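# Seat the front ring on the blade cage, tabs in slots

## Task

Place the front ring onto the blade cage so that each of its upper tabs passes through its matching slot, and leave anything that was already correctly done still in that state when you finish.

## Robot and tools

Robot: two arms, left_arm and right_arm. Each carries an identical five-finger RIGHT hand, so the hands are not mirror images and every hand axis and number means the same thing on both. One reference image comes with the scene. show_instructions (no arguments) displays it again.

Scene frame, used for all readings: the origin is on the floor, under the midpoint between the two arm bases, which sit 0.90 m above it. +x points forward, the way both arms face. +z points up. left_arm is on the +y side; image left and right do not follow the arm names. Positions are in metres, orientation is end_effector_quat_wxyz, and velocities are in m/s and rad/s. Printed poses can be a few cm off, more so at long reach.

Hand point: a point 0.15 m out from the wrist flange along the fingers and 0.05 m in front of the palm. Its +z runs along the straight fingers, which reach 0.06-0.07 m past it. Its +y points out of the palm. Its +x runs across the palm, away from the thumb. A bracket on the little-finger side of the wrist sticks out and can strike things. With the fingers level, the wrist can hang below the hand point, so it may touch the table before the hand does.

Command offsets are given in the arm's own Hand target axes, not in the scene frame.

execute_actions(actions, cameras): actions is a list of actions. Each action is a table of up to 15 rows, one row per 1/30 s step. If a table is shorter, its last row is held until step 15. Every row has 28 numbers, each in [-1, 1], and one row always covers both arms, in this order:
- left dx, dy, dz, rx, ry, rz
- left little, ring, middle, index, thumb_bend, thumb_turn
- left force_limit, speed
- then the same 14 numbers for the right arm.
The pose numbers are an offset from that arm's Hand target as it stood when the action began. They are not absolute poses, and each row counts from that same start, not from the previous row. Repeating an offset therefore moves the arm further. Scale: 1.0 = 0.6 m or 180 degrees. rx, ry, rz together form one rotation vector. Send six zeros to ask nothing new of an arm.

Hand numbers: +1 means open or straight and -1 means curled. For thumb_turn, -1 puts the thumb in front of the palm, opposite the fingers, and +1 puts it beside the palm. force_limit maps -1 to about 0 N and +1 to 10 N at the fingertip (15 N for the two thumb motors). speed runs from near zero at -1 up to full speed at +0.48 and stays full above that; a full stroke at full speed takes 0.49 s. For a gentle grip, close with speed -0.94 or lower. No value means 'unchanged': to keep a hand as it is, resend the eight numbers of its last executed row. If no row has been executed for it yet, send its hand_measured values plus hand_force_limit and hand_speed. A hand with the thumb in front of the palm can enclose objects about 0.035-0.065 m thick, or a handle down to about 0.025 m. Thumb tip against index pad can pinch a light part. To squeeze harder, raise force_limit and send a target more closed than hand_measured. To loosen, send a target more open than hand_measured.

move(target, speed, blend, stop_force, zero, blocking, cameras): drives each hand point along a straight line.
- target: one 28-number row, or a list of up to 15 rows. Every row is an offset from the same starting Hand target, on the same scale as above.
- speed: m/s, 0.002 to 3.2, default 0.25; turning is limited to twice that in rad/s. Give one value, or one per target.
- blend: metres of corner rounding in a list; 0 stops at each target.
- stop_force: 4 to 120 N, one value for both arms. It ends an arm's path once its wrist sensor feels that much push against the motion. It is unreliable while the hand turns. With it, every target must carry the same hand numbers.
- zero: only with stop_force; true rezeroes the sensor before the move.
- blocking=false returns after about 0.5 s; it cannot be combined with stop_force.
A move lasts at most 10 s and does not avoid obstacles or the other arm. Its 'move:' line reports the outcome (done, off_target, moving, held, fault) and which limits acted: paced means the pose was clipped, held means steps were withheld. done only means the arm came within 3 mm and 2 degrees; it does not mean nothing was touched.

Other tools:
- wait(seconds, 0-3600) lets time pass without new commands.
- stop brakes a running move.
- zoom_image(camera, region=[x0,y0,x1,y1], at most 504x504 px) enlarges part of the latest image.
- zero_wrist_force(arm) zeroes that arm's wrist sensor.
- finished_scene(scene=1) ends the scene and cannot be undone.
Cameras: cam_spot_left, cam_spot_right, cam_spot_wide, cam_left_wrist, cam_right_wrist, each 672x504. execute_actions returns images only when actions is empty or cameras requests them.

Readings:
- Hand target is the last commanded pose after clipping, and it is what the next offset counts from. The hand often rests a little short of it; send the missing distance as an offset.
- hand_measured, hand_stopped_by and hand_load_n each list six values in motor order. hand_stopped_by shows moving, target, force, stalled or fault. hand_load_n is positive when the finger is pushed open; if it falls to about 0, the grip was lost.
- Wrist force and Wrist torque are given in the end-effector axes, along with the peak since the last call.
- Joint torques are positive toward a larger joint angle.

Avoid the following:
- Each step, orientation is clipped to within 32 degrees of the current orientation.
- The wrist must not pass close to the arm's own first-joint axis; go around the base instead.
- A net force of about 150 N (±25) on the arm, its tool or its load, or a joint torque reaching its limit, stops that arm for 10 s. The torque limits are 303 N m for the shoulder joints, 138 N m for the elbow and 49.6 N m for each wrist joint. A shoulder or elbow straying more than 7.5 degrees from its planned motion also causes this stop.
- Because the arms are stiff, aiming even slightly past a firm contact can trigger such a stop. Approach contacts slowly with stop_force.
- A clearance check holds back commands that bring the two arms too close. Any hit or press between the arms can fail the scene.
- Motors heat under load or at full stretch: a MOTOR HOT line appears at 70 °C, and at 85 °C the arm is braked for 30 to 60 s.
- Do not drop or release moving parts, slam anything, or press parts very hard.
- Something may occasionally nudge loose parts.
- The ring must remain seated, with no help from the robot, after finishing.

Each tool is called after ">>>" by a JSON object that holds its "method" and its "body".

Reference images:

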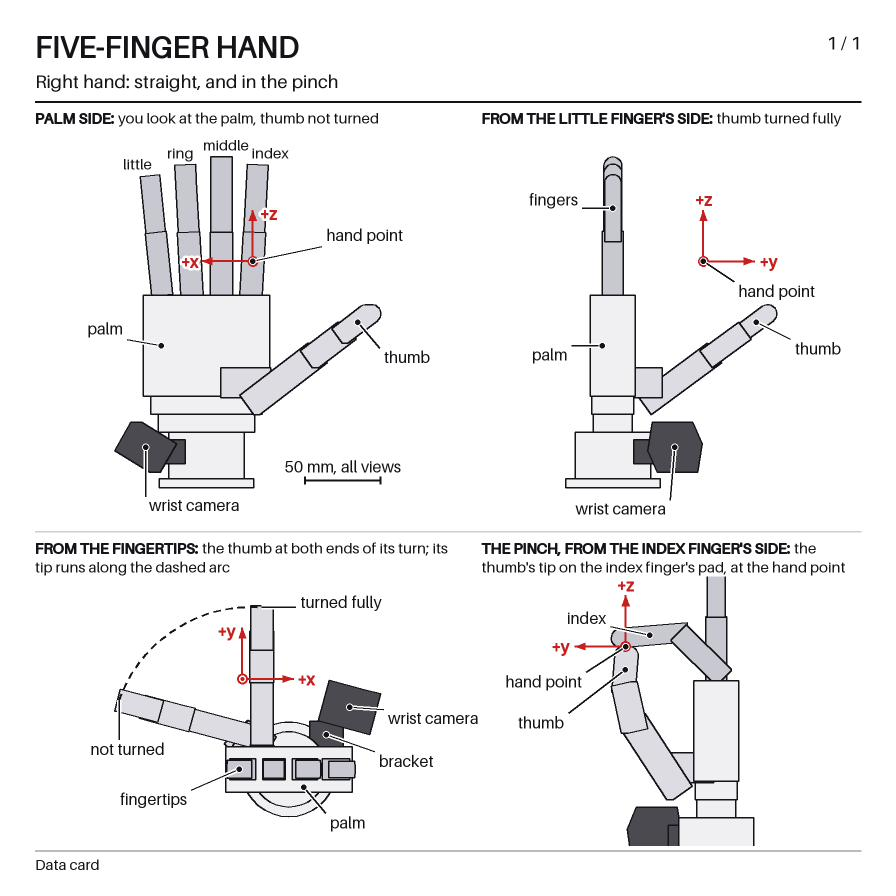

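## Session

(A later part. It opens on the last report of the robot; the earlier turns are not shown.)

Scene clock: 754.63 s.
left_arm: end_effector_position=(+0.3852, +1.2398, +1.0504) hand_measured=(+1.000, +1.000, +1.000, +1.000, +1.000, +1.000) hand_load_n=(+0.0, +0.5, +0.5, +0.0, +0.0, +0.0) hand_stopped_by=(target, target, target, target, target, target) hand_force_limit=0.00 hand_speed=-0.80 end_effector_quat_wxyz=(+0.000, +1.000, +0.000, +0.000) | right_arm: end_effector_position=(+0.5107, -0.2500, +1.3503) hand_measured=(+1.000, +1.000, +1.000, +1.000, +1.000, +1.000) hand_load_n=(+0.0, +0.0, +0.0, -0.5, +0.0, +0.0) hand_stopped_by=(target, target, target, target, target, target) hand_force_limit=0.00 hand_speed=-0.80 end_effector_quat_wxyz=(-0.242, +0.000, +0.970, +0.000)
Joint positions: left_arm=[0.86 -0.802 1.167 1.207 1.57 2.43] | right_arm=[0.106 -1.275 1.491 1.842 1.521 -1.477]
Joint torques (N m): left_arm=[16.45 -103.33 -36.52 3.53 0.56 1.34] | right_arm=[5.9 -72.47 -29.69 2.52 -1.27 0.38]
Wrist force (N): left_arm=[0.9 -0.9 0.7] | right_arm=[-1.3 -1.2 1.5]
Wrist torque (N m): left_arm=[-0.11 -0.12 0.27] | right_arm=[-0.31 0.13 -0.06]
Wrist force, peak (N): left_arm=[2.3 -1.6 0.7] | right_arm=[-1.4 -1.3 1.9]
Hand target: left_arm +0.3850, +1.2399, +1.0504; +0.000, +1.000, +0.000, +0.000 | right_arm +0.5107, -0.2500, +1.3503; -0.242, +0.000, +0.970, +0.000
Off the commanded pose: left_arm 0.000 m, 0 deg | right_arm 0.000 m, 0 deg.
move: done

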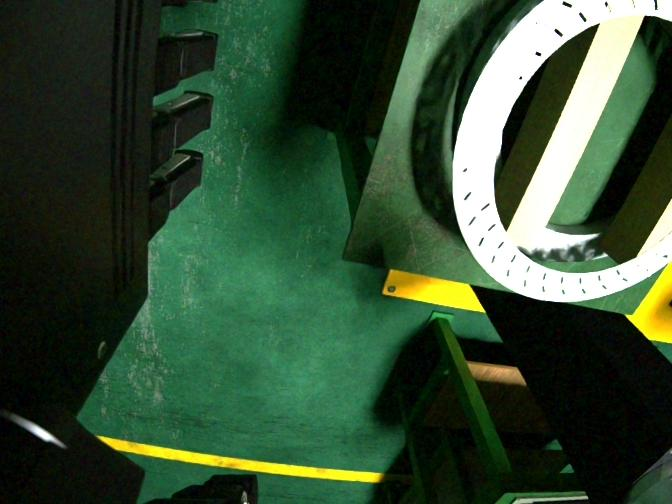

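>>> {"method": "zoom_image", "body": {"camera": "cam_left_wrist", "region": [320, 200, 440, 290]}}

>>> {"method": "move", "body": {"target": [0,0,0.1667,0,0,0, 1,1,1,1,1,1, 0, -0.8, 0,0,0,0,0,0, 1,1,1,1,1,1, 0, -0.8], "speed": 0.25, "cameras": ["cam_left_wrist"]}}

>>> {"method": "zoom_image", "body": {"camera": "cam_left_wrist", "region": [320, 0, 672, 352]}}

Scaled by 4.200 from the camera's image (finer frame: 960x720).

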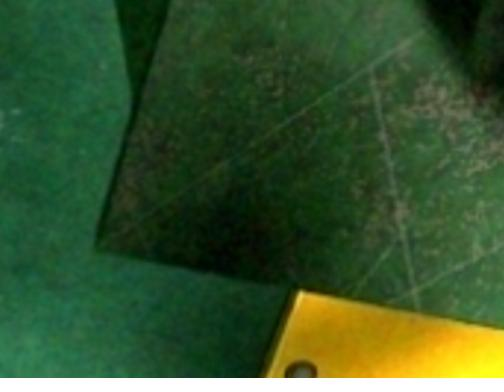

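Scene clock: 782.43 s.
left_arm: end_effector_position=(+0.3849, +1.2399, +0.9504) hand_measured=(+1.000, +1.000, +1.000, +1.000, +1.000, +1.000) hand_load_n=(+0.0, +0.0, -0.5, +0.0, +0.0, +0.0) hand_stopped_by=(target, target, target, target, target, target) hand_force_limit=0.00 hand_speed=-0.80 end_effector_quat_wxyz=(+0.000, +1.000, +0.000, +0.000) | right_arm: end_effector_position=(+0.5107, -0.2500, +1.3503) hand_measured=(+1.000, +1.000, +1.000, +1.000, +1.000, +1.000) hand_load_n=(+0.0, +0.0, +0.0, +0.0, +0.0, +0.0) hand_stopped_by=(target, target, target, target, target, target) hand_force_limit=0.00 hand_speed=-0.80 end_effector_quat_wxyz=(-0.242, +0.000, +0.970, +0.000)
Joint positions: left_arm=[0.86 -0.73 1.225 1.076 1.57 2.43] | right_arm=[0.106 -1.275 1.491 1.842 1.521 -1.477]
Joint torques (N m): left_arm=[14.05 -100.9 -36.25 3.01 -2.24 1.71] | right_arm=[6.24 -73.35 -29.37 2.84 -1.35 0.03]
Wrist force (N): left_arm=[0.9 -0.8 -0.3] | right_arm=[-1.0 -1.0 1.5]
Wrist torque (N m): left_arm=[-0.04 -0.09 0.16] | right_arm=[-0.26 0.09 -0.04]
Wrist force, peak (N): left_arm=[0.7 -0.8 2.6] | right_arm=[-0.9 -1.6 2.0]
Hand target: left_arm +0.3850, +1.2399, +0.9504; +0.000, +1.000, +0.000, +0.000 | right_arm +0.5107, -0.2500, +1.3503; -0.242, +0.000, +0.970, +0.000
Off the commanded pose: left_arm 0.000 m, 0 deg | right_arm 0.000 m, 0 deg.
move: done

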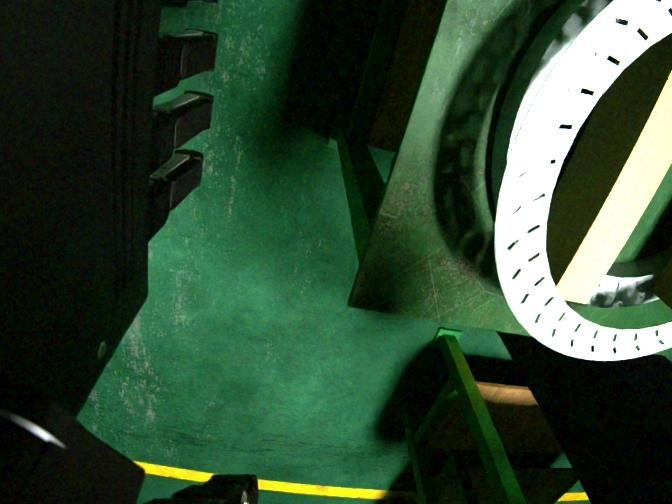

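Scaled by 1.432 from the camera's image (finer frame: 960x720).

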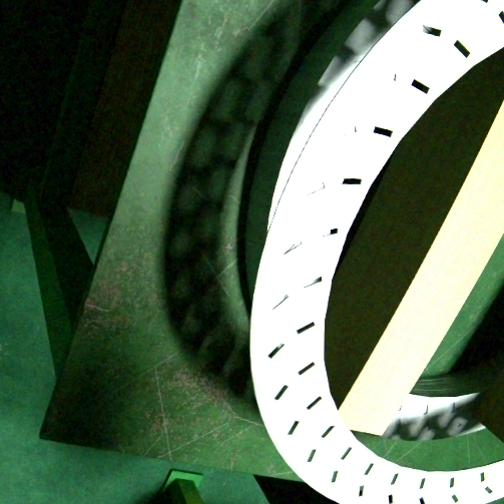

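>>> {"method": "move", "body": {"target": [0,0.1,0.05,0,0,0, 1,1,1,1,1,1, 0, -0.8, 0,0,0,0,0,0, 1,1,1,1,1,1, 0, -0.8], "speed": 0.2, "cameras": ["cam_left_wrist"]}}

>>> {"method": "zoom_image", "body": {"camera": "cam_left_wrist", "region": [168, 50, 672, 450]}}

Scene clock: 846.37 s.
left_arm: end_effector_position=(+0.3851, +1.1799, +0.9205) hand_measured=(+1.000, +1.000, +1.000, +1.000, +1.000, +1.000) hand_load_n=(+0.0, +0.0, +0.0, +0.0, +0.0, +0.0) hand_stopped_by=(target, target, target, target, target, target) hand_force_limit=0.00 hand_speed=-0.80 end_effector_quat_wxyz=(+0.000, +1.000, +0.000, +0.000) | right_arm: end_effector_position=(+0.5107, -0.2500, +1.3503) hand_measured=(+1.000, +1.000, +1.000, +1.000, +1.000, +1.000) hand_load_n=(+0.0, +0.0, +0.0, +0.0, +0.0, +0.5) hand_stopped_by=(target, target, target, target, target, target) hand_force_limit=0.00 hand_speed=-0.80 end_effector_quat_wxyz=(-0.242, +0.000, +0.970, +0.000)
Joint positions: left_arm=[0.81 -0.78 1.382 0.969 1.57 2.38] | right_arm=[0.106 -1.275 1.491 1.842 1.521 -1.477]
Joint torques (N m): left_arm=[7.63 -91.22 -22.44 2.9 -3.03 0.52] | right_arm=[4.65 -72.37 -30.48 3.09 -1.27 -1.09]
Wrist force (N): left_arm=[0.5 -0.9 0.1] | right_arm=[-1.1 -1.3 1.3]
Wrist torque (N m): left_arm=[-0.09 -0.04 -0.11] | right_arm=[-0.31 0.09 -0.05]
Wrist force, peak (N): left_arm=[0.4 -2.7 -0.9] | right_arm=[-1.3 -1.3 2.1]
Hand target: left_arm +0.3850, +1.1799, +0.9204; +0.000, +1.000, +0.000, +0.000 | right_arm +0.5107, -0.2500, +1.3503; -0.242, +0.000, +0.970, +0.000
Off the commanded pose: left_arm 0.000 m, 0 deg | right_arm 0.000 m, 0 deg.
move: done

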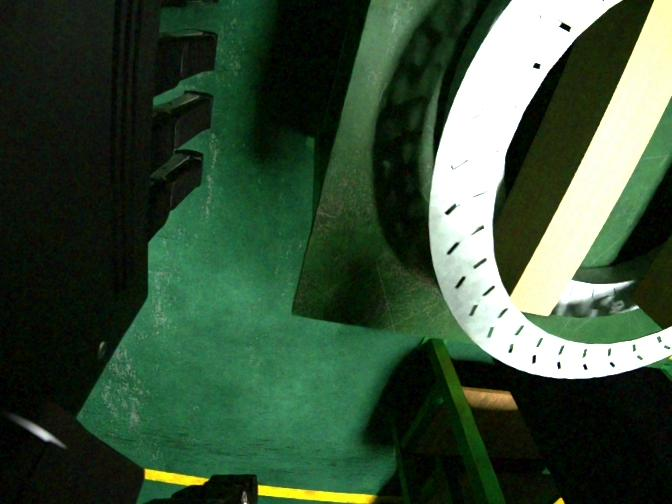

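Scaled by 1.000.

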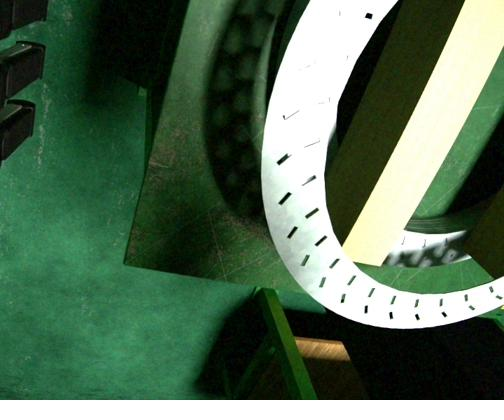

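>>> {"method": "move", "body": {"target": [0,0.0333,0.1667,0,0,0, 1,1,1,1,1,1, 0, -0.8, 0,0,0,0,0,0, 1,1,1,1,1,1, 0, -0.8], "speed": 0.1, "stop_force": 8, "cameras": ["cam_left_wrist"]}}

Scene clock: 878.03 s.
left_arm: end_effector_position=(+0.3849, +1.1599, +0.8204) hand_measured=(+1.000, +1.000, +1.000, +1.000, +1.000, +1.000) hand_load_n=(+0.0, +0.0, +0.0, +0.0, +0.0, +0.0) hand_stopped_by=(target, target, target, target, target, target) hand_force_limit=0.00 hand_speed=-0.80 end_effector_quat_wxyz=(+0.000, +1.000, +0.000, +0.000) | right_arm: end_effector_position=(+0.5107, -0.2500, +1.3503) hand_measured=(+1.000, +1.000, +1.000, +1.000, +1.000, +1.000) hand_load_n=(+0.0, +0.0, +0.0, +0.0, +0.0, -0.5) hand_stopped_by=(target, target, target, target, target, target) hand_force_limit=0.00 hand_speed=-0.80 end_effector_quat_wxyz=(-0.242, +0.000, +0.970, +0.000)
Joint positions: left_arm=[0.793 -0.699 1.444 0.826 1.57 2.363] | right_arm=[0.106 -1.275 1.491 1.842 1.521 -1.477]
Joint torques (N m): left_arm=[14.89 -109.98 -33.94 3.34 -0.2 1.45] | right_arm=[4.87 -73.28 -31.25 2.96 -1.45 -1.54]
Wrist force (N): left_arm=[0.7 -1.0 -0.3] | right_arm=[-1.5 -1.1 1.8]
Wrist torque (N m): left_arm=[-0.11 -0.06 0.25] | right_arm=[-0.31 0.14 -0.07]
Wrist force, peak (N): left_arm=[0.4 -1.2 -1.3] | right_arm=[-1.3 -1.3 2.1]
Hand target: left_arm +0.3849, +1.1599, +0.8204; +0.000, +1.000, +0.000, +0.000 | right_arm +0.5107, -0.2500, +1.3503; -0.242, +0.000, +0.970, +0.000
Off the commanded pose: left_arm 0.000 m, 0 deg | right_arm 0.000 m, 0 deg.
move: done

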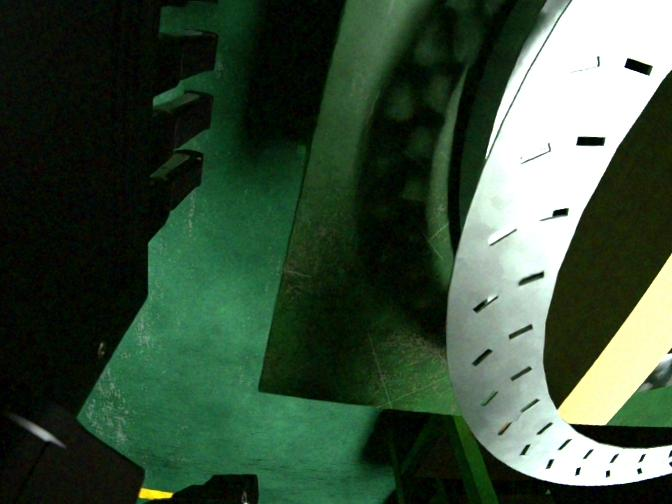

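>>> {"method": "move", "body": {"target": [0,0,0,0,0,0, 0,0,0,0,1,-1, 0, 0, 0,0,0,0,0,0, 1,1,1,1,1,1, 0, -0.8], "speed": 0.1, "cameras": ["cam_left_wrist"]}}

Scene clock: 894.57 s.
left_arm: end_effector_position=(+0.3849, +1.1599, +0.8204) hand_measured=(+0.000, +0.000, +0.000, +0.000, +1.000, -1.000) hand_load_n=(+0.0, +0.5, +0.0, +0.0, +0.0, -0.5) hand_stopped_by=(target, target, target, target, target, target) hand_force_limit=0.00 hand_speed=0.00 end_effector_quat_wxyz=(+0.000, +1.000, +0.000, +0.000) | right_arm: end_effector_position=(+0.5107, -0.2500, +1.3503) hand_measured=(+1.000, +1.000, +1.000, +1.000, +1.000, +1.000) hand_load_n=(+0.0, +0.0, +0.0, +0.0, +0.0, -0.5) hand_stopped_by=(target, target, target, target, target, target) hand_force_limit=0.00 hand_speed=-0.80 end_effector_quat_wxyz=(-0.242, +0.000, +0.970, +0.000)
Joint positions: left_arm=[0.793 -0.699 1.444 0.826 1.57 2.363] | right_arm=[0.106 -1.275 1.491 1.842 1.521 -1.477]
Joint torques (N m): left_arm=[13 -107.95 -31.69 3.3 1.64 1.3] | right_arm=[4.43 -71.29 -31.46 3.39 -1.38 -1.75]
Wrist force (N): left_arm=[0.9 -0.8 0.4] | right_arm=[-1.2 -1.1 1.5]
Wrist torque (N m): left_arm=[-0.09 -0.13 0.26] | right_arm=[-0.29 0.11 -0.05]
Wrist force, peak (N): left_arm=[0.8 -1.4 -0.3] | right_arm=[-1.3 -1.5 2.0]
Hand target: left_arm +0.3849, +1.1599, +0.8204; +0.000, +1.000, +0.000, +0.000 | right_arm +0.5107, -0.2500, +1.3503; -0.242, +0.000, +0.970, +0.000
Off the commanded pose: left_arm 0.000 m, 0 deg | right_arm 0.000 m, 0 deg.
move: done

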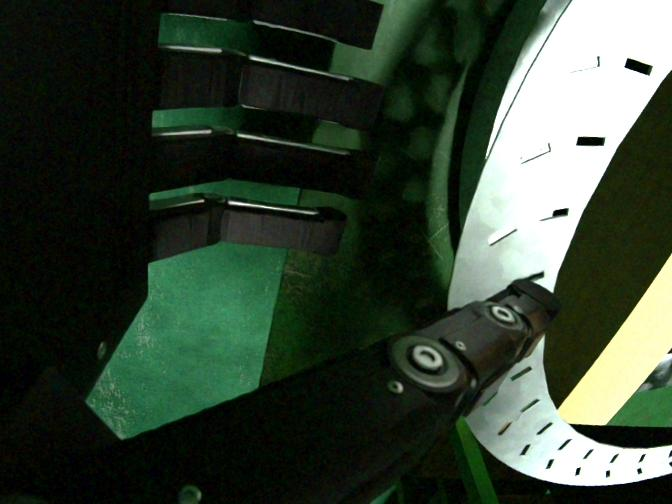

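>>> {"method": "move", "body": {"target": [[0,0,0.05,0,0,0, 0,0,0,0,1,-1, 0, 0, 0,0,0,0,0,0, 1,1,1,1,1,1, 0, -0.8],[0,0.1167,0.05,0,0,0, 0,0,0,0,1,-1, 0, 0, 0,0,0,0,0,0, 1,1,1,1,1,1, 0, -0.8]], "speed": 0.06, "stop_force": 6, "cameras": ["cam_left_wrist"]}}

Scene clock: 912.60 s.
left_arm: end_effector_position=(+0.3850, +1.0899, +0.7904) hand_measured=(+0.000, +0.000, +0.000, +0.000, +1.000, -1.000) hand_load_n=(+0.0, +0.0, +0.0, +0.0, +0.0, +0.0) hand_stopped_by=(target, target, target, target, target, target) hand_force_limit=0.00 hand_speed=0.00 end_effector_quat_wxyz=(+0.000, +1.000, +0.000, +0.000) | right_arm: end_effector_position=(+0.5107, -0.2500, +1.3503) hand_measured=(+1.000, +1.000, +1.000, +1.000, +1.000, +1.000) hand_load_n=(+0.0, +0.0, +0.0, +0.0, +0.0, +0.0) hand_stopped_by=(target, target, target, target, target, target) hand_force_limit=0.00 hand_speed=-0.80 end_effector_quat_wxyz=(-0.242, +0.000, +0.970, +0.000)
Joint positions: left_arm=[0.724 -0.732 1.591 0.712 1.57 2.294] | right_arm=[0.106 -1.275 1.491 1.842 1.521 -1.477]
Joint torques (N m): left_arm=[14.43 -81.07 -30.22 6.12 -1.21 1.62] | right_arm=[5.52 -71.85 -31.57 3.4 -1.25 -2.06]
Wrist force (N): left_arm=[0.7 -0.8 -0.3] | right_arm=[-1.2 -0.9 1.4]
Wrist torque (N m): left_arm=[-0.04 -0.06 0.07] | right_arm=[-0.27 0.11 -0.05]
Wrist force, peak (N): left_arm=[0.9 -1.2 -0.9] | right_arm=[-1.5 -1.1 2.1]
Hand target: left_arm +0.3850, +1.0899, +0.7904; +0.000, +1.000, +0.000, +0.000 | right_arm +0.5107, -0.2500, +1.3503; -0.242, +0.000, +0.970, +0.000
Off the commanded pose: left_arm 0.000 m, 0 deg | right_arm 0.000 m, 0 deg.
move: done

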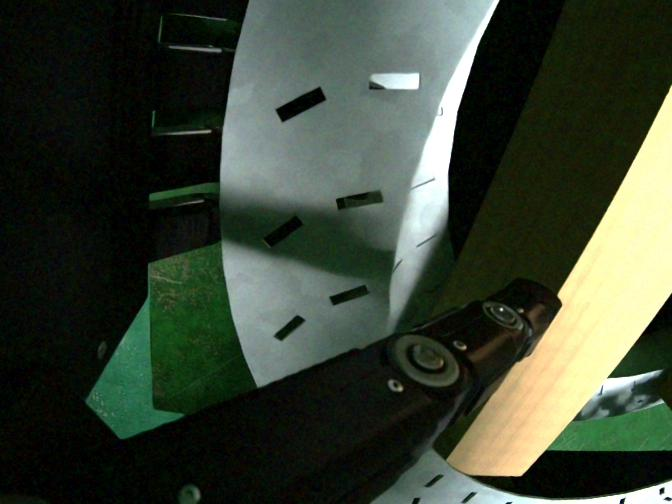

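>>> {"method": "move", "body": {"target": [0,0,-0.1333,0,0,0, 0,0,0,0,1,-1, 0, 0, 0,0,0,0,0,0, 1,1,1,1,1,1, 0, -0.8], "speed": 0.01, "stop_force": 4, "cameras": ["cam_left_wrist"]}}

Scene clock: 983.87 s.
left_arm: end_effector_position=(+0.3850, +1.0899, +0.8704) hand_measured=(+0.000, +0.000, +0.000, +0.000, +1.000, -1.000) hand_load_n=(+0.0, +1.0, +0.0, +0.0, +0.0, +0.0) hand_stopped_by=(target, target, target, target, target, target) hand_force_limit=0.00 hand_speed=0.00 end_effector_quat_wxyz=(+0.000, +1.000, +0.000, +0.000) | right_arm: end_effector_position=(+0.5107, -0.2500, +1.3503) hand_measured=(+1.000, +1.000, +1.000, +1.000, +1.000, +1.000) hand_load_n=(+0.0, +0.0, +0.0, +0.0, +0.0, +0.0) hand_stopped_by=(target, target, target, target, target, target) hand_force_limit=0.00 hand_speed=-0.80 end_effector_quat_wxyz=(-0.242, +0.000, +0.970, +0.000)
Joint positions: left_arm=[0.724 -0.827 1.587 0.811 1.57 2.294] | right_arm=[0.106 -1.275 1.491 1.842 1.521 -1.477]
Joint torques (N m): left_arm=[-17.76 -79.44 -28.58 2.27 -2.47 -1.67] | right_arm=[4.42 -70.73 -32.4 3.81 -1.29 -3.13]
Wrist force (N): left_arm=[0.6 -0.6 1.9] | right_arm=[-1.1 -1.0 1.7]
Wrist torque (N m): left_arm=[-0.18 -0.14 0.08] | right_arm=[-0.28 0.09 -0.04]
Wrist force, peak (N): left_arm=[1.1 -0.6 2.3] | right_arm=[-1.2 -1.5 2.3]
Hand target: left_arm +0.3850, +1.0899, +0.8703; +0.000, +1.000, +0.000, +0.000 | right_arm +0.5107, -0.2500, +1.3503; -0.242, +0.000, +0.970, +0.000
Off the commanded pose: left_arm 0.000 m, 0 deg | right_arm 0.000 m, 0 deg.
move: done

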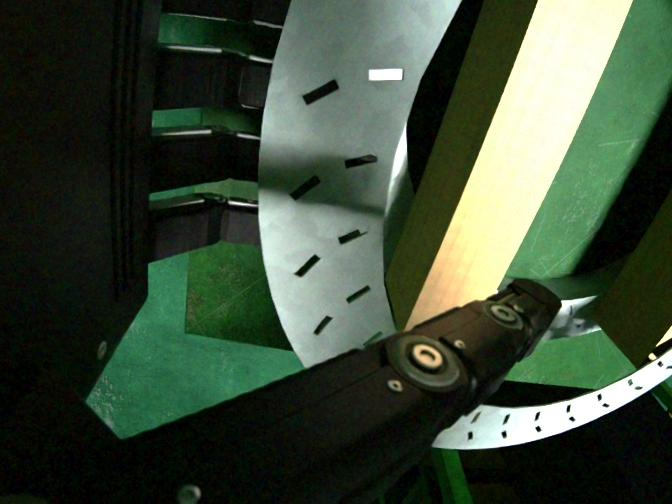

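>>> {"method": "move", "body": {"target": [0,0,-0.0333,0,0,0, 0,0,0,0,1,-1, 0, 0, 0,0,0,0,0,0, 1,1,1,1,1,1, 0, -0.8], "speed": 0.01, "stop_force": 5, "zero": false, "cameras": ["cam_left_wrist"]}}

Scene clock: 994.00 s.
left_arm: end_effector_position=(+0.3851, +1.0899, +0.8903) hand_measured=(+0.000, +0.000, +0.000, +0.000, +1.000, -1.000) hand_load_n=(+0.0, +0.5, +0.5, +1.5, +0.0, +0.0) hand_stopped_by=(target, target, target, target, target, target) hand_force_limit=0.00 hand_speed=0.00 end_effector_quat_wxyz=(+0.000, +1.000, +0.000, +0.000) | right_arm: end_effector_position=(+0.5107, -0.2500, +1.3503) hand_measured=(+1.000, +1.000, +1.000, +1.000, +1.000, +1.000) hand_load_n=(+0.0, +0.0, +0.0, +0.0, +0.0, +0.0) hand_stopped_by=(target, target, target, target, target, target) hand_force_limit=0.00 hand_speed=-0.80 end_effector_quat_wxyz=(-0.242, +0.000, +0.970, +0.000)
Joint positions: left_arm=[0.724 -0.849 1.584 0.837 1.57 2.294] | right_arm=[0.106 -1.275 1.491 1.842 1.521 -1.477]
Joint torques (N m): left_arm=[-19.12 -78.01 -27.99 2.29 -2.69 -1.78] | right_arm=[3.63 -72.63 -33.47 3.81 -1.68 -2.87]
Wrist force (N): left_arm=[0.4 -0.4 2.1] | right_arm=[-1.1 -1.2 1.8]
Wrist torque (N m): left_arm=[-0.13 -0.05 0.06] | right_arm=[-0.32 0.09 -0.05]
Wrist force, peak (N): left_arm=[0.7 -0.6 2.7] | right_arm=[-1.4 -1.5 2.0]
Hand target: left_arm +0.3850, +1.0899, +0.8903; +0.000, +1.000, +0.000, +0.000 | right_arm +0.5107, -0.2500, +1.3503; -0.242, +0.000, +0.970, +0.000
Off the commanded pose: left_arm 0.000 m, 0 deg | right_arm 0.000 m, 0 deg.
move: done

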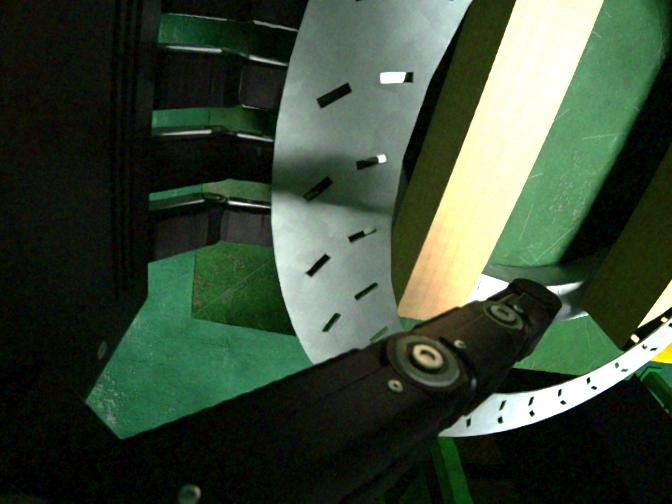

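>>> {"method": "wait", "body": {"seconds": 1}}

>>> {"method": "zoom_image", "body": {"camera": "cam_left_wrist", "region": [250, 50, 450, 370]}}

Scene clock: 1011.77 s.
left_arm: end_effector_position=(+0.3850, +1.0899, +0.8903) hand_measured=(+0.000, +0.000, +0.000, +0.000, +1.000, -1.000) hand_load_n=(+0.0, +0.5, +0.0, +1.0, +0.0, +0.0) hand_stopped_by=(target, target, target, target, target, target) hand_force_limit=0.00 hand_speed=0.00 end_effector_quat_wxyz=(+0.000, +1.000, +0.000, +0.000) | right_arm: end_effector_position=(+0.5107, -0.2500, +1.3503) hand_measured=(+1.000, +1.000, +1.000, +1.000, +1.000, +1.000) hand_load_n=(+0.0, +0.5, +0.0, +0.0, +0.0, +0.0) hand_stopped_by=(target, target, target, target, target, target) hand_force_limit=0.00 hand_speed=-0.80 end_effector_quat_wxyz=(-0.242, +0.000, +0.970, +0.000)
Joint positions: left_arm=[0.724 -0.849 1.584 0.837 1.57 2.294] | right_arm=[0.106 -1.275 1.491 1.842 1.521 -1.477]
Joint torques (N m): left_arm=[-19.11 -78.55 -21.96 3.53 -2.42 -1.38] | right_arm=[3 -72.01 -33.14 3.81 -1.55 -3.17]
Wrist force (N): left_arm=[0.5 -0.6 2.4] | right_arm=[-1.3 -1.2 1.8]
Wrist torque (N m): left_arm=[-0.16 -0.08 0.07] | right_arm=[-0.32 0.12 -0.06]
Wrist force, peak (N): left_arm=[0.9 -1.0 2.5] | right_arm=[-1.4 -1.7 2.0]
Hand target: left_arm +0.3850, +1.0899, +0.8903; +0.000, +1.000, +0.000, +0.000 | right_arm +0.5107, -0.2500, +1.3503; -0.242, +0.000, +0.970, +0.000
Off the commanded pose: left_arm 0.000 m, 0 deg | right_arm 0.000 m, 0 deg.
wait: 1.00 s; at rest from the start

Scaled by 1.575 from the camera's image (finer frame: 960x720).
This view is cut from an older image: the scene may have changed since it was taken.

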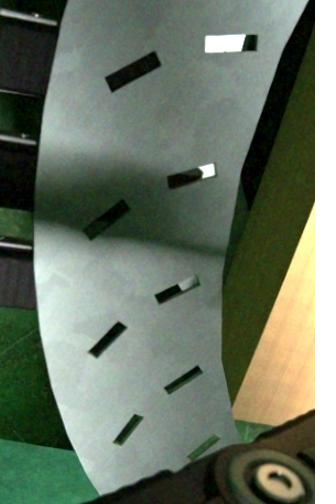

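>>> {"method": "move", "body": {"target": [0,0,0.0667,0,0,0, 0,0,0,0,1,-1, 0, 0, 0,0,0,0,0,0, 1,1,1,1,1,1, 0, -0.8], "speed": 0.02, "cameras": ["cam_left_wrist"]}}

Scene clock: 1060.70 s.
left_arm: end_effector_position=(+0.3850, +1.0899, +0.8501) hand_measured=(+0.000, +0.000, +0.000, +0.000, +1.000, -1.000) hand_load_n=(+0.0, +1.0, +0.0, +0.0, +0.0, +0.0) hand_stopped_by=(target, target, target, target, target, target) hand_force_limit=0.00 hand_speed=0.00 end_effector_quat_wxyz=(+0.000, +1.000, +0.000, +0.000) | right_arm: end_effector_position=(+0.5107, -0.2500, +1.3503) hand_measured=(+1.000, +1.000, +1.000, +1.000, +1.000, +1.000) hand_load_n=(+0.0, +0.0, +0.0, +0.0, +0.0, +0.0) hand_stopped_by=(target, target, target, target, target, target) hand_force_limit=0.00 hand_speed=-0.80 end_effector_quat_wxyz=(-0.242, +0.000, +0.970, +0.000)
Joint positions: left_arm=[0.724 -0.804 1.59 0.785 1.57 2.294] | right_arm=[0.106 -1.275 1.491 1.842 1.521 -1.477]
Joint torques (N m): left_arm=[-4.12 -100.45 -20.21 6.01 -2.26 1.08] | right_arm=[5.29 -72.07 -34.43 4.15 -1.43 -3.06]
Wrist force (N): left_arm=[0.7 -0.7 1.7] | right_arm=[-1.3 -1.5 1.9]
Wrist torque (N m): left_arm=[-0.05 -0.15 0.07] | right_arm=[-0.38 0.11 -0.07]
Wrist force, peak (N): left_arm=[0.6 -0.8 2.7] | right_arm=[-1.4 -1.7 2.2]
Hand target: left_arm +0.3850, +1.0899, +0.8503; +0.000, +1.000, +0.000, +0.000 | right_arm +0.5107, -0.2500, +1.3503; -0.242, +0.000, +0.970, +0.000
Off the commanded pose: left_arm 0.000 m, 0 deg | right_arm 0.000 m, 0 deg.
move: done

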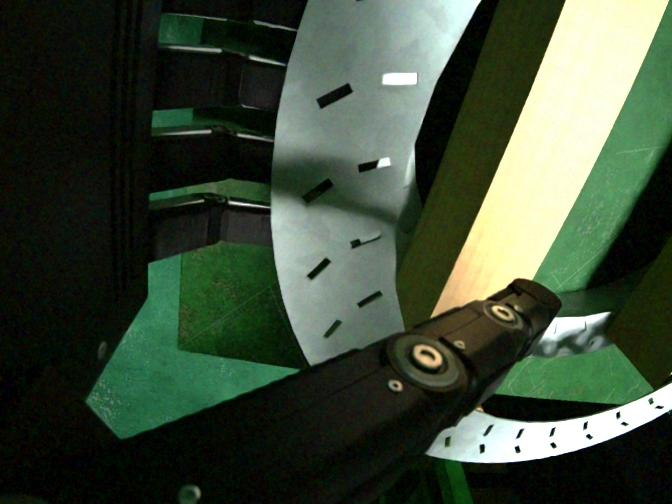

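>>> {"method": "move", "body": {"target": [[0,0,0,0,0,0, 0,0,0,0,1,-1, 0, 0, 0.057,-0.55,0.0303,-0.0547,-0.2934,-0.5218, 1,1,1,1,1,1, 0, -0.8],[0,0,0,0,0,0, 0,0,0,0,1,-1, 0, 0, -0.0683,-0.55,0.2662,-0.0547,-0.2934,-0.5218, 1,1,1,1,1,1, 0, -0.8]], "speed": 0.3, "blend": [0.02, 0], "cameras": ["cam_right_wrist"]}}

>>> {"method": "zoom_image", "body": {"camera": "cam_right_wrist", "region": [150, 100, 600, 460]}}

Scene clock: 1116.13 s.
left_arm: end_effector_position=(+0.3850, +1.0899, +0.8503) hand_measured=(+0.000, +0.000, +0.000, +0.000, +1.000, -1.000) hand_load_n=(+0.0, +1.0, +0.0, +0.5, +0.0, -0.5) hand_stopped_by=(target, target, target, target, target, target) hand_force_limit=0.00 hand_speed=0.00 end_effector_quat_wxyz=(+0.000, +1.000, +0.000, +0.000) | right_arm: end_effector_position=(+0.4717, -0.5800, +1.1901) hand_measured=(+1.000, +1.000, +1.000, +1.000, +1.000, +1.000) hand_load_n=(+0.0, +0.0, +0.0, +0.0, +0.0, +0.0) hand_stopped_by=(target, target, target, target, target, target) hand_force_limit=0.00 hand_speed=-0.80 end_effector_quat_wxyz=(-0.242, +0.664, -0.665, -0.242)
Joint positions: left_arm=[0.724 -0.804 1.59 0.785 1.57 2.294] | right_arm=[-0.707 -1.241 1.884 1.426 1.06 -3.981]
Joint torques (N m): left_arm=[12.28 -101.84 -31.58 3.7 -2.88 1.13] | right_arm=[17.72 -45.78 -28.61 2.82 -2.84 3.68]
Wrist force (N): left_arm=[1.3 -0.8 1.5] | right_arm=[0.9 -1.7 1.9]
Wrist torque (N m): left_arm=[-0.08 -0.23 0.11] | right_arm=[-0.38 -0.13 0.07]
Wrist force, peak (N): left_arm=[0.6 -1.4 2.3] | right_arm=[3.0 -1.7 3.8]
Hand target: left_arm +0.3850, +1.0899, +0.8503; +0.000, +1.000, +0.000, +0.000 | right_arm +0.4717, -0.5800, +1.1900; -0.242, +0.664, -0.665, -0.242
Off the commanded pose: left_arm 0.000 m, 0 deg | right_arm 0.000 m, 0 deg.
move: done

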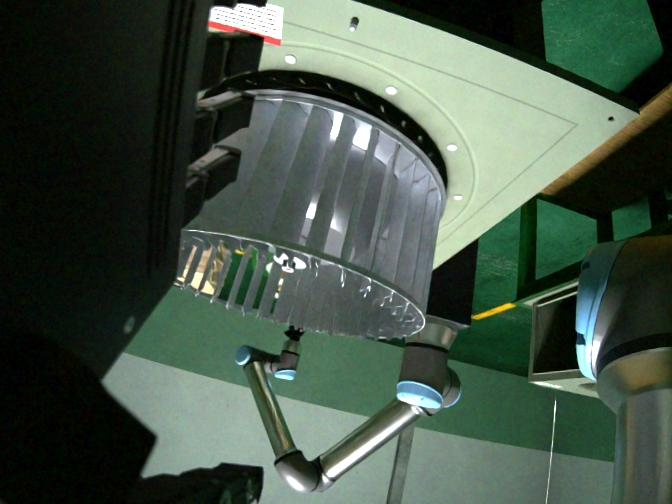

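Scaled by 1.120 from the camera's image (finer frame: 960x720).

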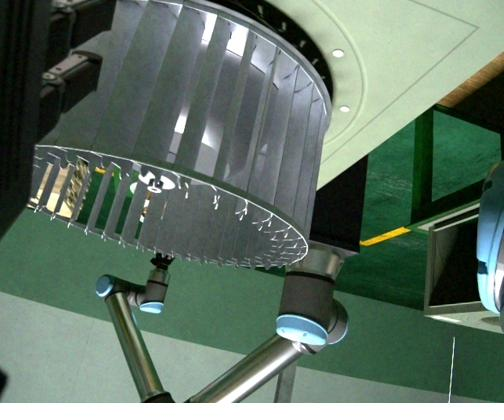

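>>> {"method": "zoom_image", "body": {"camera": "cam_right_wrist", "region": [170, 210, 300, 350]}}

>>> {"method": "zoom_image", "body": {"camera": "cam_right_wrist", "region": [290, 210, 440, 350]}}

>>> {"method": "zoom_image", "body": {"camera": "cam_right_wrist", "region": [200, 60, 460, 250]}}

Scaled by 3.600 from the camera's image (finer frame: 960x720).

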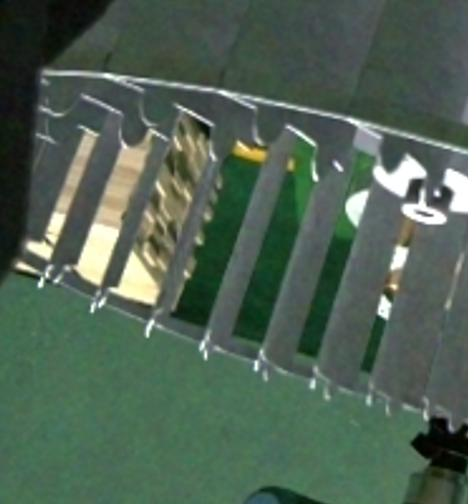

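Scaled by 3.360 from the camera's image (finer frame: 960x720).

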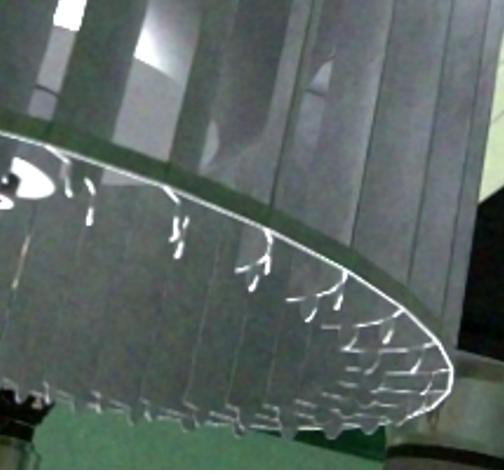

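Scaled by 1.938 from the camera's image (finer frame: 960x720).

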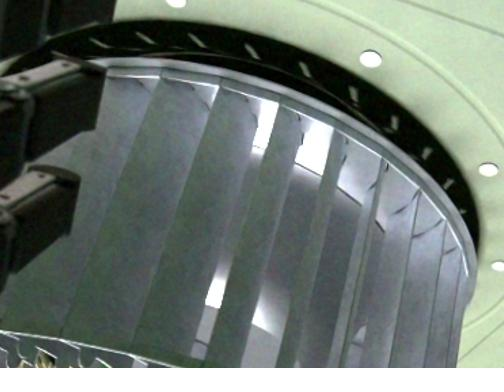

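>>> {"method": "move", "body": {"target": [0,0,0,0,0,0, 0,0,0,0,1,-1, 0, 0, -0.3167,0.0333,-0.30,-0.1306,-0.1306,0.4872, 1,1,1,1,1,1, 0, -0.8], "speed": 0.3, "cameras": ["cam_right_wrist", "cam_spot_wide"]}}

Scene clock: 1169.90 s.
left_arm: end_effector_position=(+0.3850, +1.0899, +0.8503) hand_measured=(+0.000, +0.000, +0.000, +0.000, +1.000, -1.000) hand_load_n=(+0.5, +1.0, +0.0, +0.5, +0.0, +0.0) hand_stopped_by=(target, target, target, target, target, target) hand_force_limit=0.00 hand_speed=0.00 end_effector_quat_wxyz=(+0.000, +1.000, +0.000, +0.000) | right_arm: end_effector_position=(+0.4517, -0.5501, +1.4500) hand_measured=(+1.000, +1.000, +1.000, +1.000, +1.000, +1.000) hand_load_n=(+0.0, +0.0, +0.0, +0.0, +0.0, +0.0) hand_stopped_by=(target, target, target, target, target, target) hand_force_limit=0.00 hand_speed=-0.80 end_effector_quat_wxyz=(+0.001, +0.000, +0.819, +0.573)
Joint positions: left_arm=[0.724 -0.804 1.59 0.785 1.57 2.294] | right_arm=[-0.929 -1.501 2.087 2.128 0.972 -2.892]
Joint torques (N m): left_arm=[12.25 -99.79 -31.98 6.28 -2.65 0.6] | right_arm=[16.27 -37.16 -40.02 2.67 2.53 0.67]
Wrist force (N): left_arm=[0.8 -0.6 1.5] | right_arm=[0.2 -3.5 1.2]
Wrist torque (N m): left_arm=[-0.05 -0.16 0.08] | right_arm=[-0.59 0.02 0.05]
Wrist force, peak (N): left_arm=[0.4 -1.9 2.0] | right_arm=[0.8 -3.5 1.9]
Hand target: left_arm +0.3850, +1.0899, +0.8503; +0.000, +1.000, +0.000, +0.000 | right_arm +0.4517, -0.5500, +1.4501; +0.000, +0.000, +0.819, +0.573
Off the commanded pose: left_arm 0.000 m, 0 deg | right_arm 0.000 m, 0 deg.
move: done
Images, in order (width x height): cam_spot_wide 672x504, cam_right_wrist 672x504.

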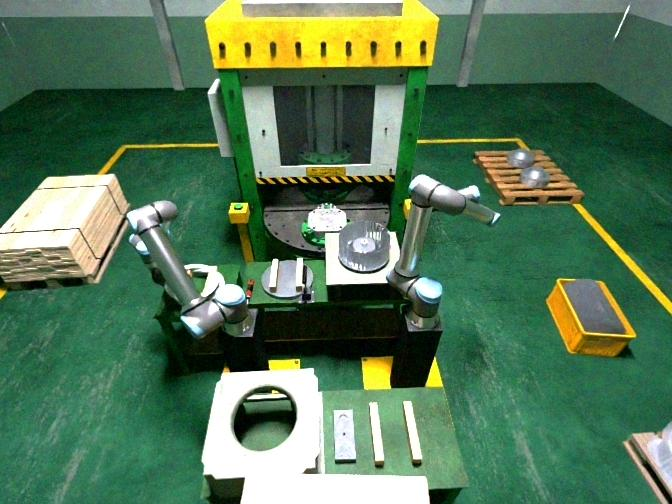

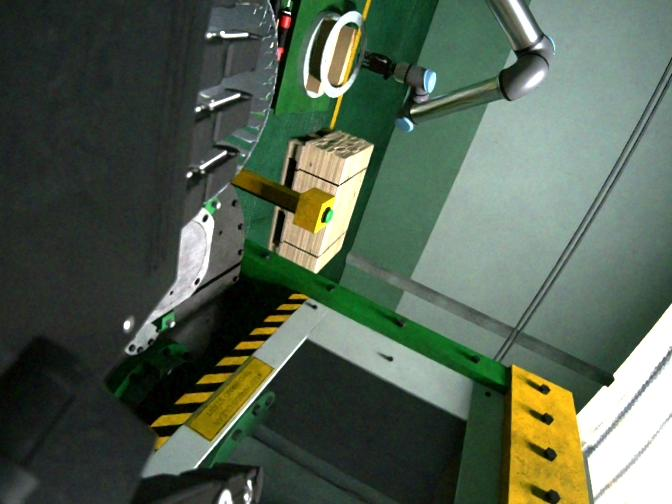

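>>> {"method": "zoom_image", "body": {"camera": "cam_right_wrist", "region": [270, 0, 450, 140]}}

Scaled by 2.800 from the camera's image (finer frame: 960x720).

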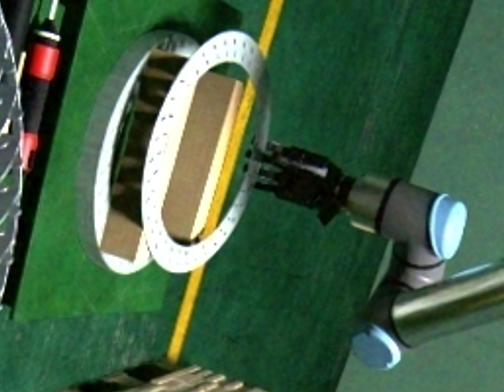

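>>> {"method": "move", "body": {"target": [0,0,0,0,0,0, 0,0,0,0,1,-1, 0, 0, 0.0133,0.238,0.8005,0,0,0, 1,1,1,1,1,1, 0, -0.8], "speed": 0.3, "cameras": []}}

Scene clock: 1209.70 s.
left_arm: end_effector_position=(+0.3850, +1.0899, +0.8503) hand_measured=(+0.000, +0.000, +0.000, +0.000, +1.000, -1.000) hand_load_n=(+0.0, +1.0, +0.0, +0.0, +0.0, +0.0) hand_stopped_by=(target, target, target, target, target, target) hand_force_limit=0.00 hand_speed=0.00 end_effector_quat_wxyz=(+0.000, +1.000, +0.000, +0.000) | right_arm: end_effector_position=(+0.4439, -0.0499, +1.4198) hand_measured=(+1.000, +1.000, +1.000, +1.000, +1.000, +1.000) hand_load_n=(+0.0, +0.0, +0.0, +0.0, +0.0, +0.0) hand_stopped_by=(target, target, target, target, target, target) hand_force_limit=0.00 hand_speed=-0.80 end_effector_quat_wxyz=(+0.000, +0.000, +0.819, +0.573)
Joint positions: left_arm=[0.724 -0.804 1.59 0.785 1.57 2.294] | right_arm=[0.128 -1.545 1.9 0.878 0.371 -1.212]
Joint torques (N m): left_arm=[12.17 -99.19 -31.59 6.18 -2.09 -0.39] | right_arm=[-1.36 -33.11 -43.25 1.64 -4.54 3.55]
Wrist force (N): left_arm=[0.2 -1.1 1.4] | right_arm=[0.0 -3.7 1.4]
Wrist torque (N m): left_arm=[-0.13 -0.07 0.03] | right_arm=[-0.63 0.03 0.03]
Wrist force, peak (N): left_arm=[1.0 -1.0 2.2] | right_arm=[-0.2 -4.3 -1.8]
Hand target: left_arm +0.3850, +1.0899, +0.8503; +0.000, +1.000, +0.000, +0.000 | right_arm +0.4440, -0.0498, +1.4198; +0.000, +0.000, +0.819, +0.573
Off the commanded pose: left_arm 0.000 m, 0 deg | right_arm 0.000 m, 0 deg.
move: done

>>> {"method": "move", "body": {"target": [0,0,0,0,0,0, 0,0,0,0,1,-1, 0, 0, 0.0067,0.04,0.695,0,0,0, 1,1,1,1,1,1, 0, -0.8], "speed": 0.3, "cameras": ["cam_right_wrist", "cam_spot_right"]}}

Scene clock: 1217.80 s.
left_arm: end_effector_position=(+0.3850, +1.0899, +0.8503) hand_measured=(+0.000, +0.000, +0.000, +0.000, +1.000, -1.000) hand_load_n=(+0.0, +1.0, +0.0, +0.0, +0.0, +0.0) hand_stopped_by=(target, target, target, target, target, target) hand_force_limit=0.00 hand_speed=0.00 end_effector_quat_wxyz=(+0.000, +1.000, +0.000, +0.000) | right_arm: end_effector_position=(+0.4402, +0.3501, +1.2996) hand_measured=(+1.000, +1.000, +1.000, +1.000, +1.000, +1.000) hand_load_n=(+0.0, +0.0, +0.0, +0.0, +0.0, +0.0) hand_stopped_by=(target, target, target, target, target, target) hand_force_limit=0.00 hand_speed=-0.80 end_effector_quat_wxyz=(+0.000, +0.000, +0.819, +0.573)
Joint positions: left_arm=[0.724 -0.804 1.59 0.785 1.57 2.294] | right_arm=[0.759 -1.151 1.507 0.13 0.822 -0.347]
Joint torques (N m): left_arm=[11.74 -98.24 -31.53 6.15 -2.35 -0.72] | right_arm=[0.68 -58.4 -42.38 2.81 -2.26 -3.09]
Wrist force (N): left_arm=[0.3 -1.1 1.7] | right_arm=[0.0 -3.7 1.5]
Wrist torque (N m): left_arm=[-0.14 -0.10 0.05] | right_arm=[-0.63 -0.01 0.02]
Wrist force, peak (N): left_arm=[0.7 -1.6 2.1] | right_arm=[0.0 -3.5 4.1]
Hand target: left_arm +0.3850, +1.0899, +0.8503; +0.000, +1.000, +0.000, +0.000 | right_arm +0.4402, +0.3502, +1.2996; +0.000, +0.000, +0.819, +0.573
Off the commanded pose: left_arm 0.000 m, 0 deg | right_arm 0.000 m, 0 deg.
move: done
Images, in order (width x height): cam_spot_right 672x504, cam_right_wrist 672x504.

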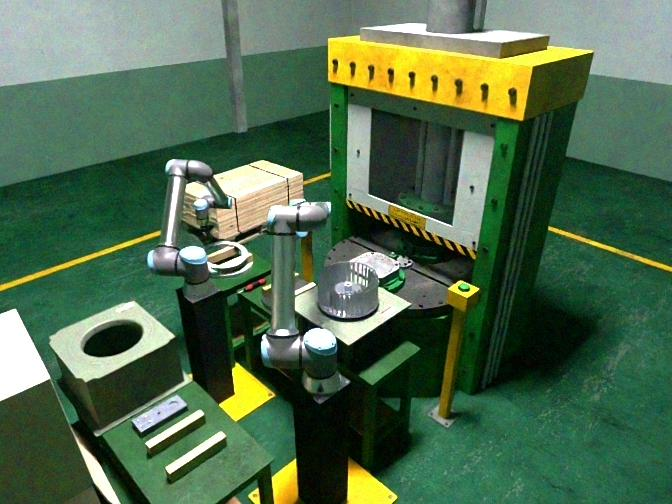

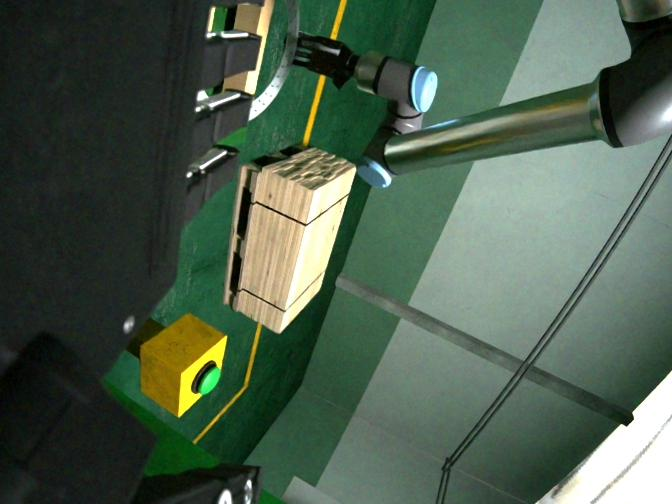

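>>> {"method": "zoom_image", "body": {"camera": "cam_right_wrist", "region": [180, 0, 400, 160]}}

Scaled by 2.291 from the camera's image (finer frame: 960x720).

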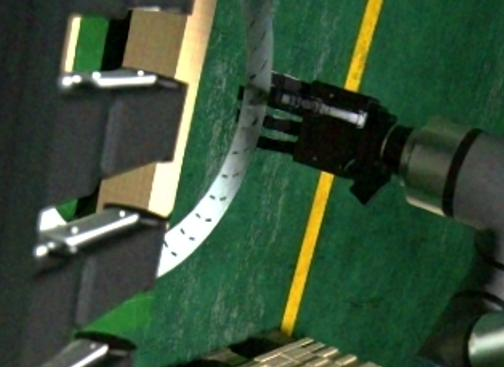

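>>> {"method": "move", "body": {"target": [0,0,0.0917,0,0,0, 0,0,0,0,1,-1, 0, 0, 0,0,0,0,0,0, 1,1,1,1,1,1, 0, -0.8], "speed": 0.03, "cameras": ["cam_left_wrist", "cam_right_wrist"]}}

Scene clock: 1252.07 s.
left_arm: end_effector_position=(+0.3850, +1.0899, +0.7951) hand_measured=(+0.000, +0.000, +0.000, +0.000, +1.000, -1.000) hand_load_n=(+0.0, +0.0, +0.0, +0.0, +0.0, +0.0) hand_stopped_by=(target, target, target, target, target, target) hand_force_limit=0.00 hand_speed=0.00 end_effector_quat_wxyz=(+0.000, +1.000, +0.000, +0.000) | right_arm: end_effector_position=(+0.4402, +0.3502, +1.2996) hand_measured=(+1.000, +1.000, +1.000, +1.000, +1.000, +1.000) hand_load_n=(+0.0, +0.0, +0.0, +0.0, +0.0, +0.0) hand_stopped_by=(target, target, target, target, target, target) hand_force_limit=0.00 hand_speed=-0.80 end_effector_quat_wxyz=(+0.000, +0.000, +0.819, +0.573)
Joint positions: left_arm=[0.724 -0.738 1.592 0.718 1.57 2.294] | right_arm=[0.759 -1.15 1.507 0.13 0.822 -0.347]
Joint torques (N m): left_arm=[13.88 -104.98 -30.03 6.25 -1.97 1.39] | right_arm=[2 -57.76 -46.21 -0.03 0.68 -3.32]
Wrist force (N): left_arm=[1.1 -1.2 0.1] | right_arm=[-0.1 -3.5 1.1]
Wrist torque (N m): left_arm=[-0.13 -0.13 0.08] | right_arm=[-0.59 0.02 0.02]
Wrist force, peak (N): left_arm=[0.5 -1.3 2.4] | right_arm=[-0.2 -4.1 1.3]
Hand target: left_arm +0.3850, +1.0899, +0.7953; +0.000, +1.000, +0.000, +0.000 | right_arm +0.4402, +0.3502, +1.2996; +0.000, +0.000, +0.819, +0.573
Off the commanded pose: left_arm 0.000 m, 0 deg | right_arm 0.000 m, 0 deg.
move: done

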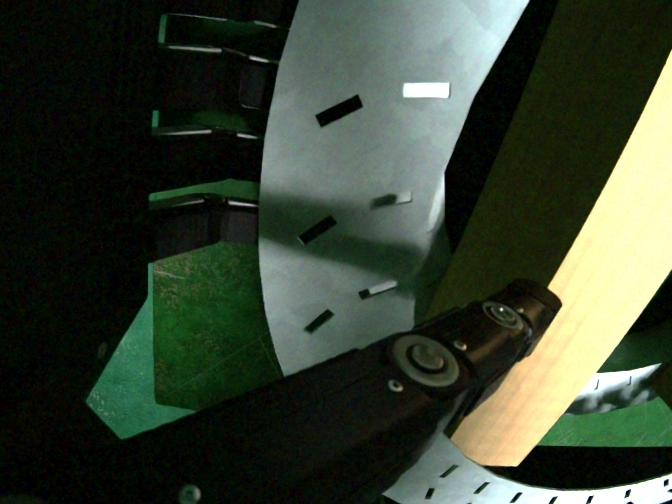

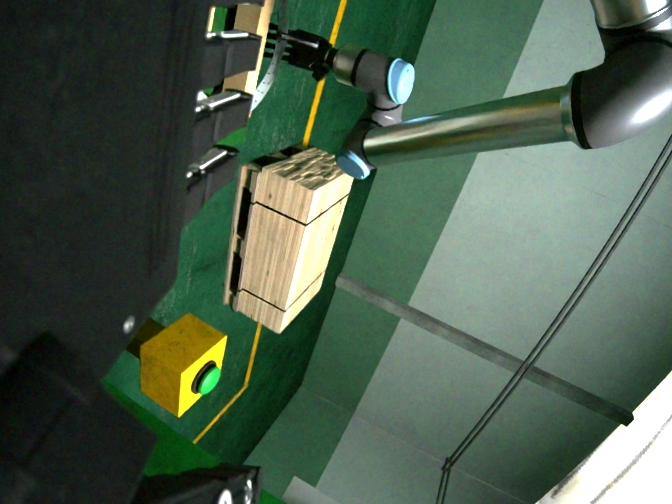

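>>> {"method": "execute_actions", "body": {"actions": [], "cameras": ["cam_spot_left", "cam_spot_wide"]}}

>>> {"method": "zoom_image", "body": {"camera": "cam_spot_left", "region": [150, 320, 330, 460]}}

Scene clock: 1257.73 s.
left_arm: end_effector_position=(+0.3850, +1.0899, +0.7953) hand_measured=(+0.000, +0.000, +0.000, +0.000, +1.000, -1.000) hand_load_n=(+0.5, +0.0, +0.0, +0.0, +0.0, +0.0) hand_stopped_by=(target, target, target, target, target, target) hand_force_limit=0.00 hand_speed=0.00 end_effector_quat_wxyz=(+0.000, +1.000, +0.000, +0.000) | right_arm: end_effector_position=(+0.4402, +0.3502, +1.2996) hand_measured=(+1.000, +1.000, +1.000, +1.000, +1.000, +1.000) hand_load_n=(+0.0, +0.0, +0.0, +0.0, +0.0, +0.0) hand_stopped_by=(target, target, target, target, target, target) hand_force_limit=0.00 hand_speed=-0.80 end_effector_quat_wxyz=(+0.000, +0.000, +0.819, +0.573)
Joint positions: left_arm=[0.724 -0.738 1.592 0.718 1.57 2.294] | right_arm=[0.759 -1.15 1.507 0.13 0.822 -0.347]
Joint velocities: within noise
Joint torques (N m): left_arm=[13.63 -103.07 -23.35 6.01 -1.82 1.57] | right_arm=[4.24 -57.2 -46.4 0.23 0.39 -3.71]
Wrist force (N): left_arm=[0.6 -0.7 -0.4] | right_arm=[0.3 -3.5 1.3]
Wrist torque (N m): left_arm=[-0.03 -0.05 0.07] | right_arm=[-0.60 -0.05 0.04]
Wrist force, peak (N): left_arm=[0.9 -1.4 0.0] | right_arm=[-0.4 -4.0 1.3]
Hand target: left_arm +0.3850, +1.0899, +0.7953; +0.000, +1.000, +0.000, +0.000 | right_arm +0.4402, +0.3502, +1.2996; +0.000, +0.000, +0.819, +0.573
Off the commanded pose: left_arm 0.000 m, 0 deg | right_arm 0.000 m, 0 deg.
Images, in order (width x height): cam_spot_left 672x504, cam_spot_wide 672x504.

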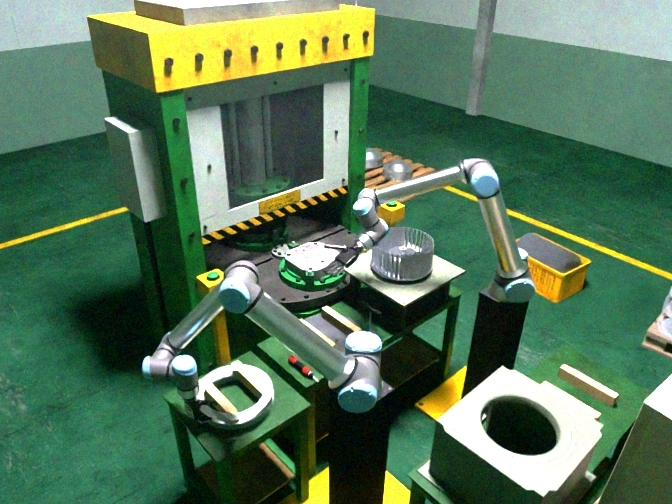

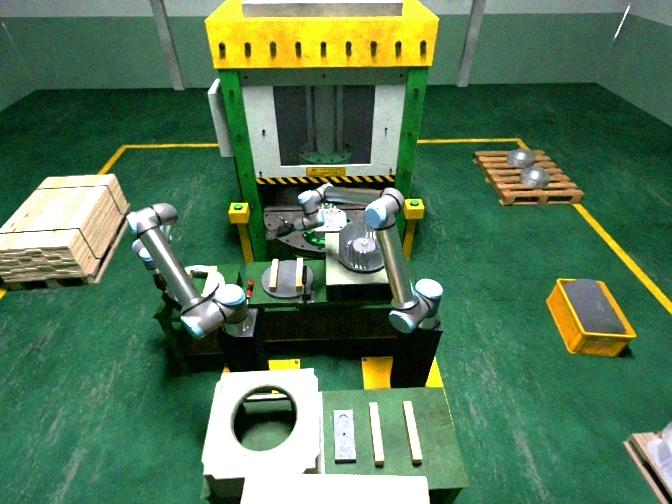

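Scaled by 2.800.

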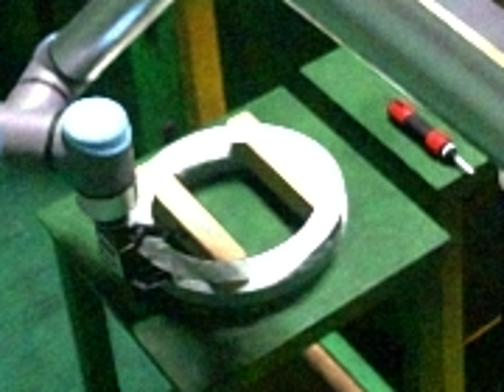

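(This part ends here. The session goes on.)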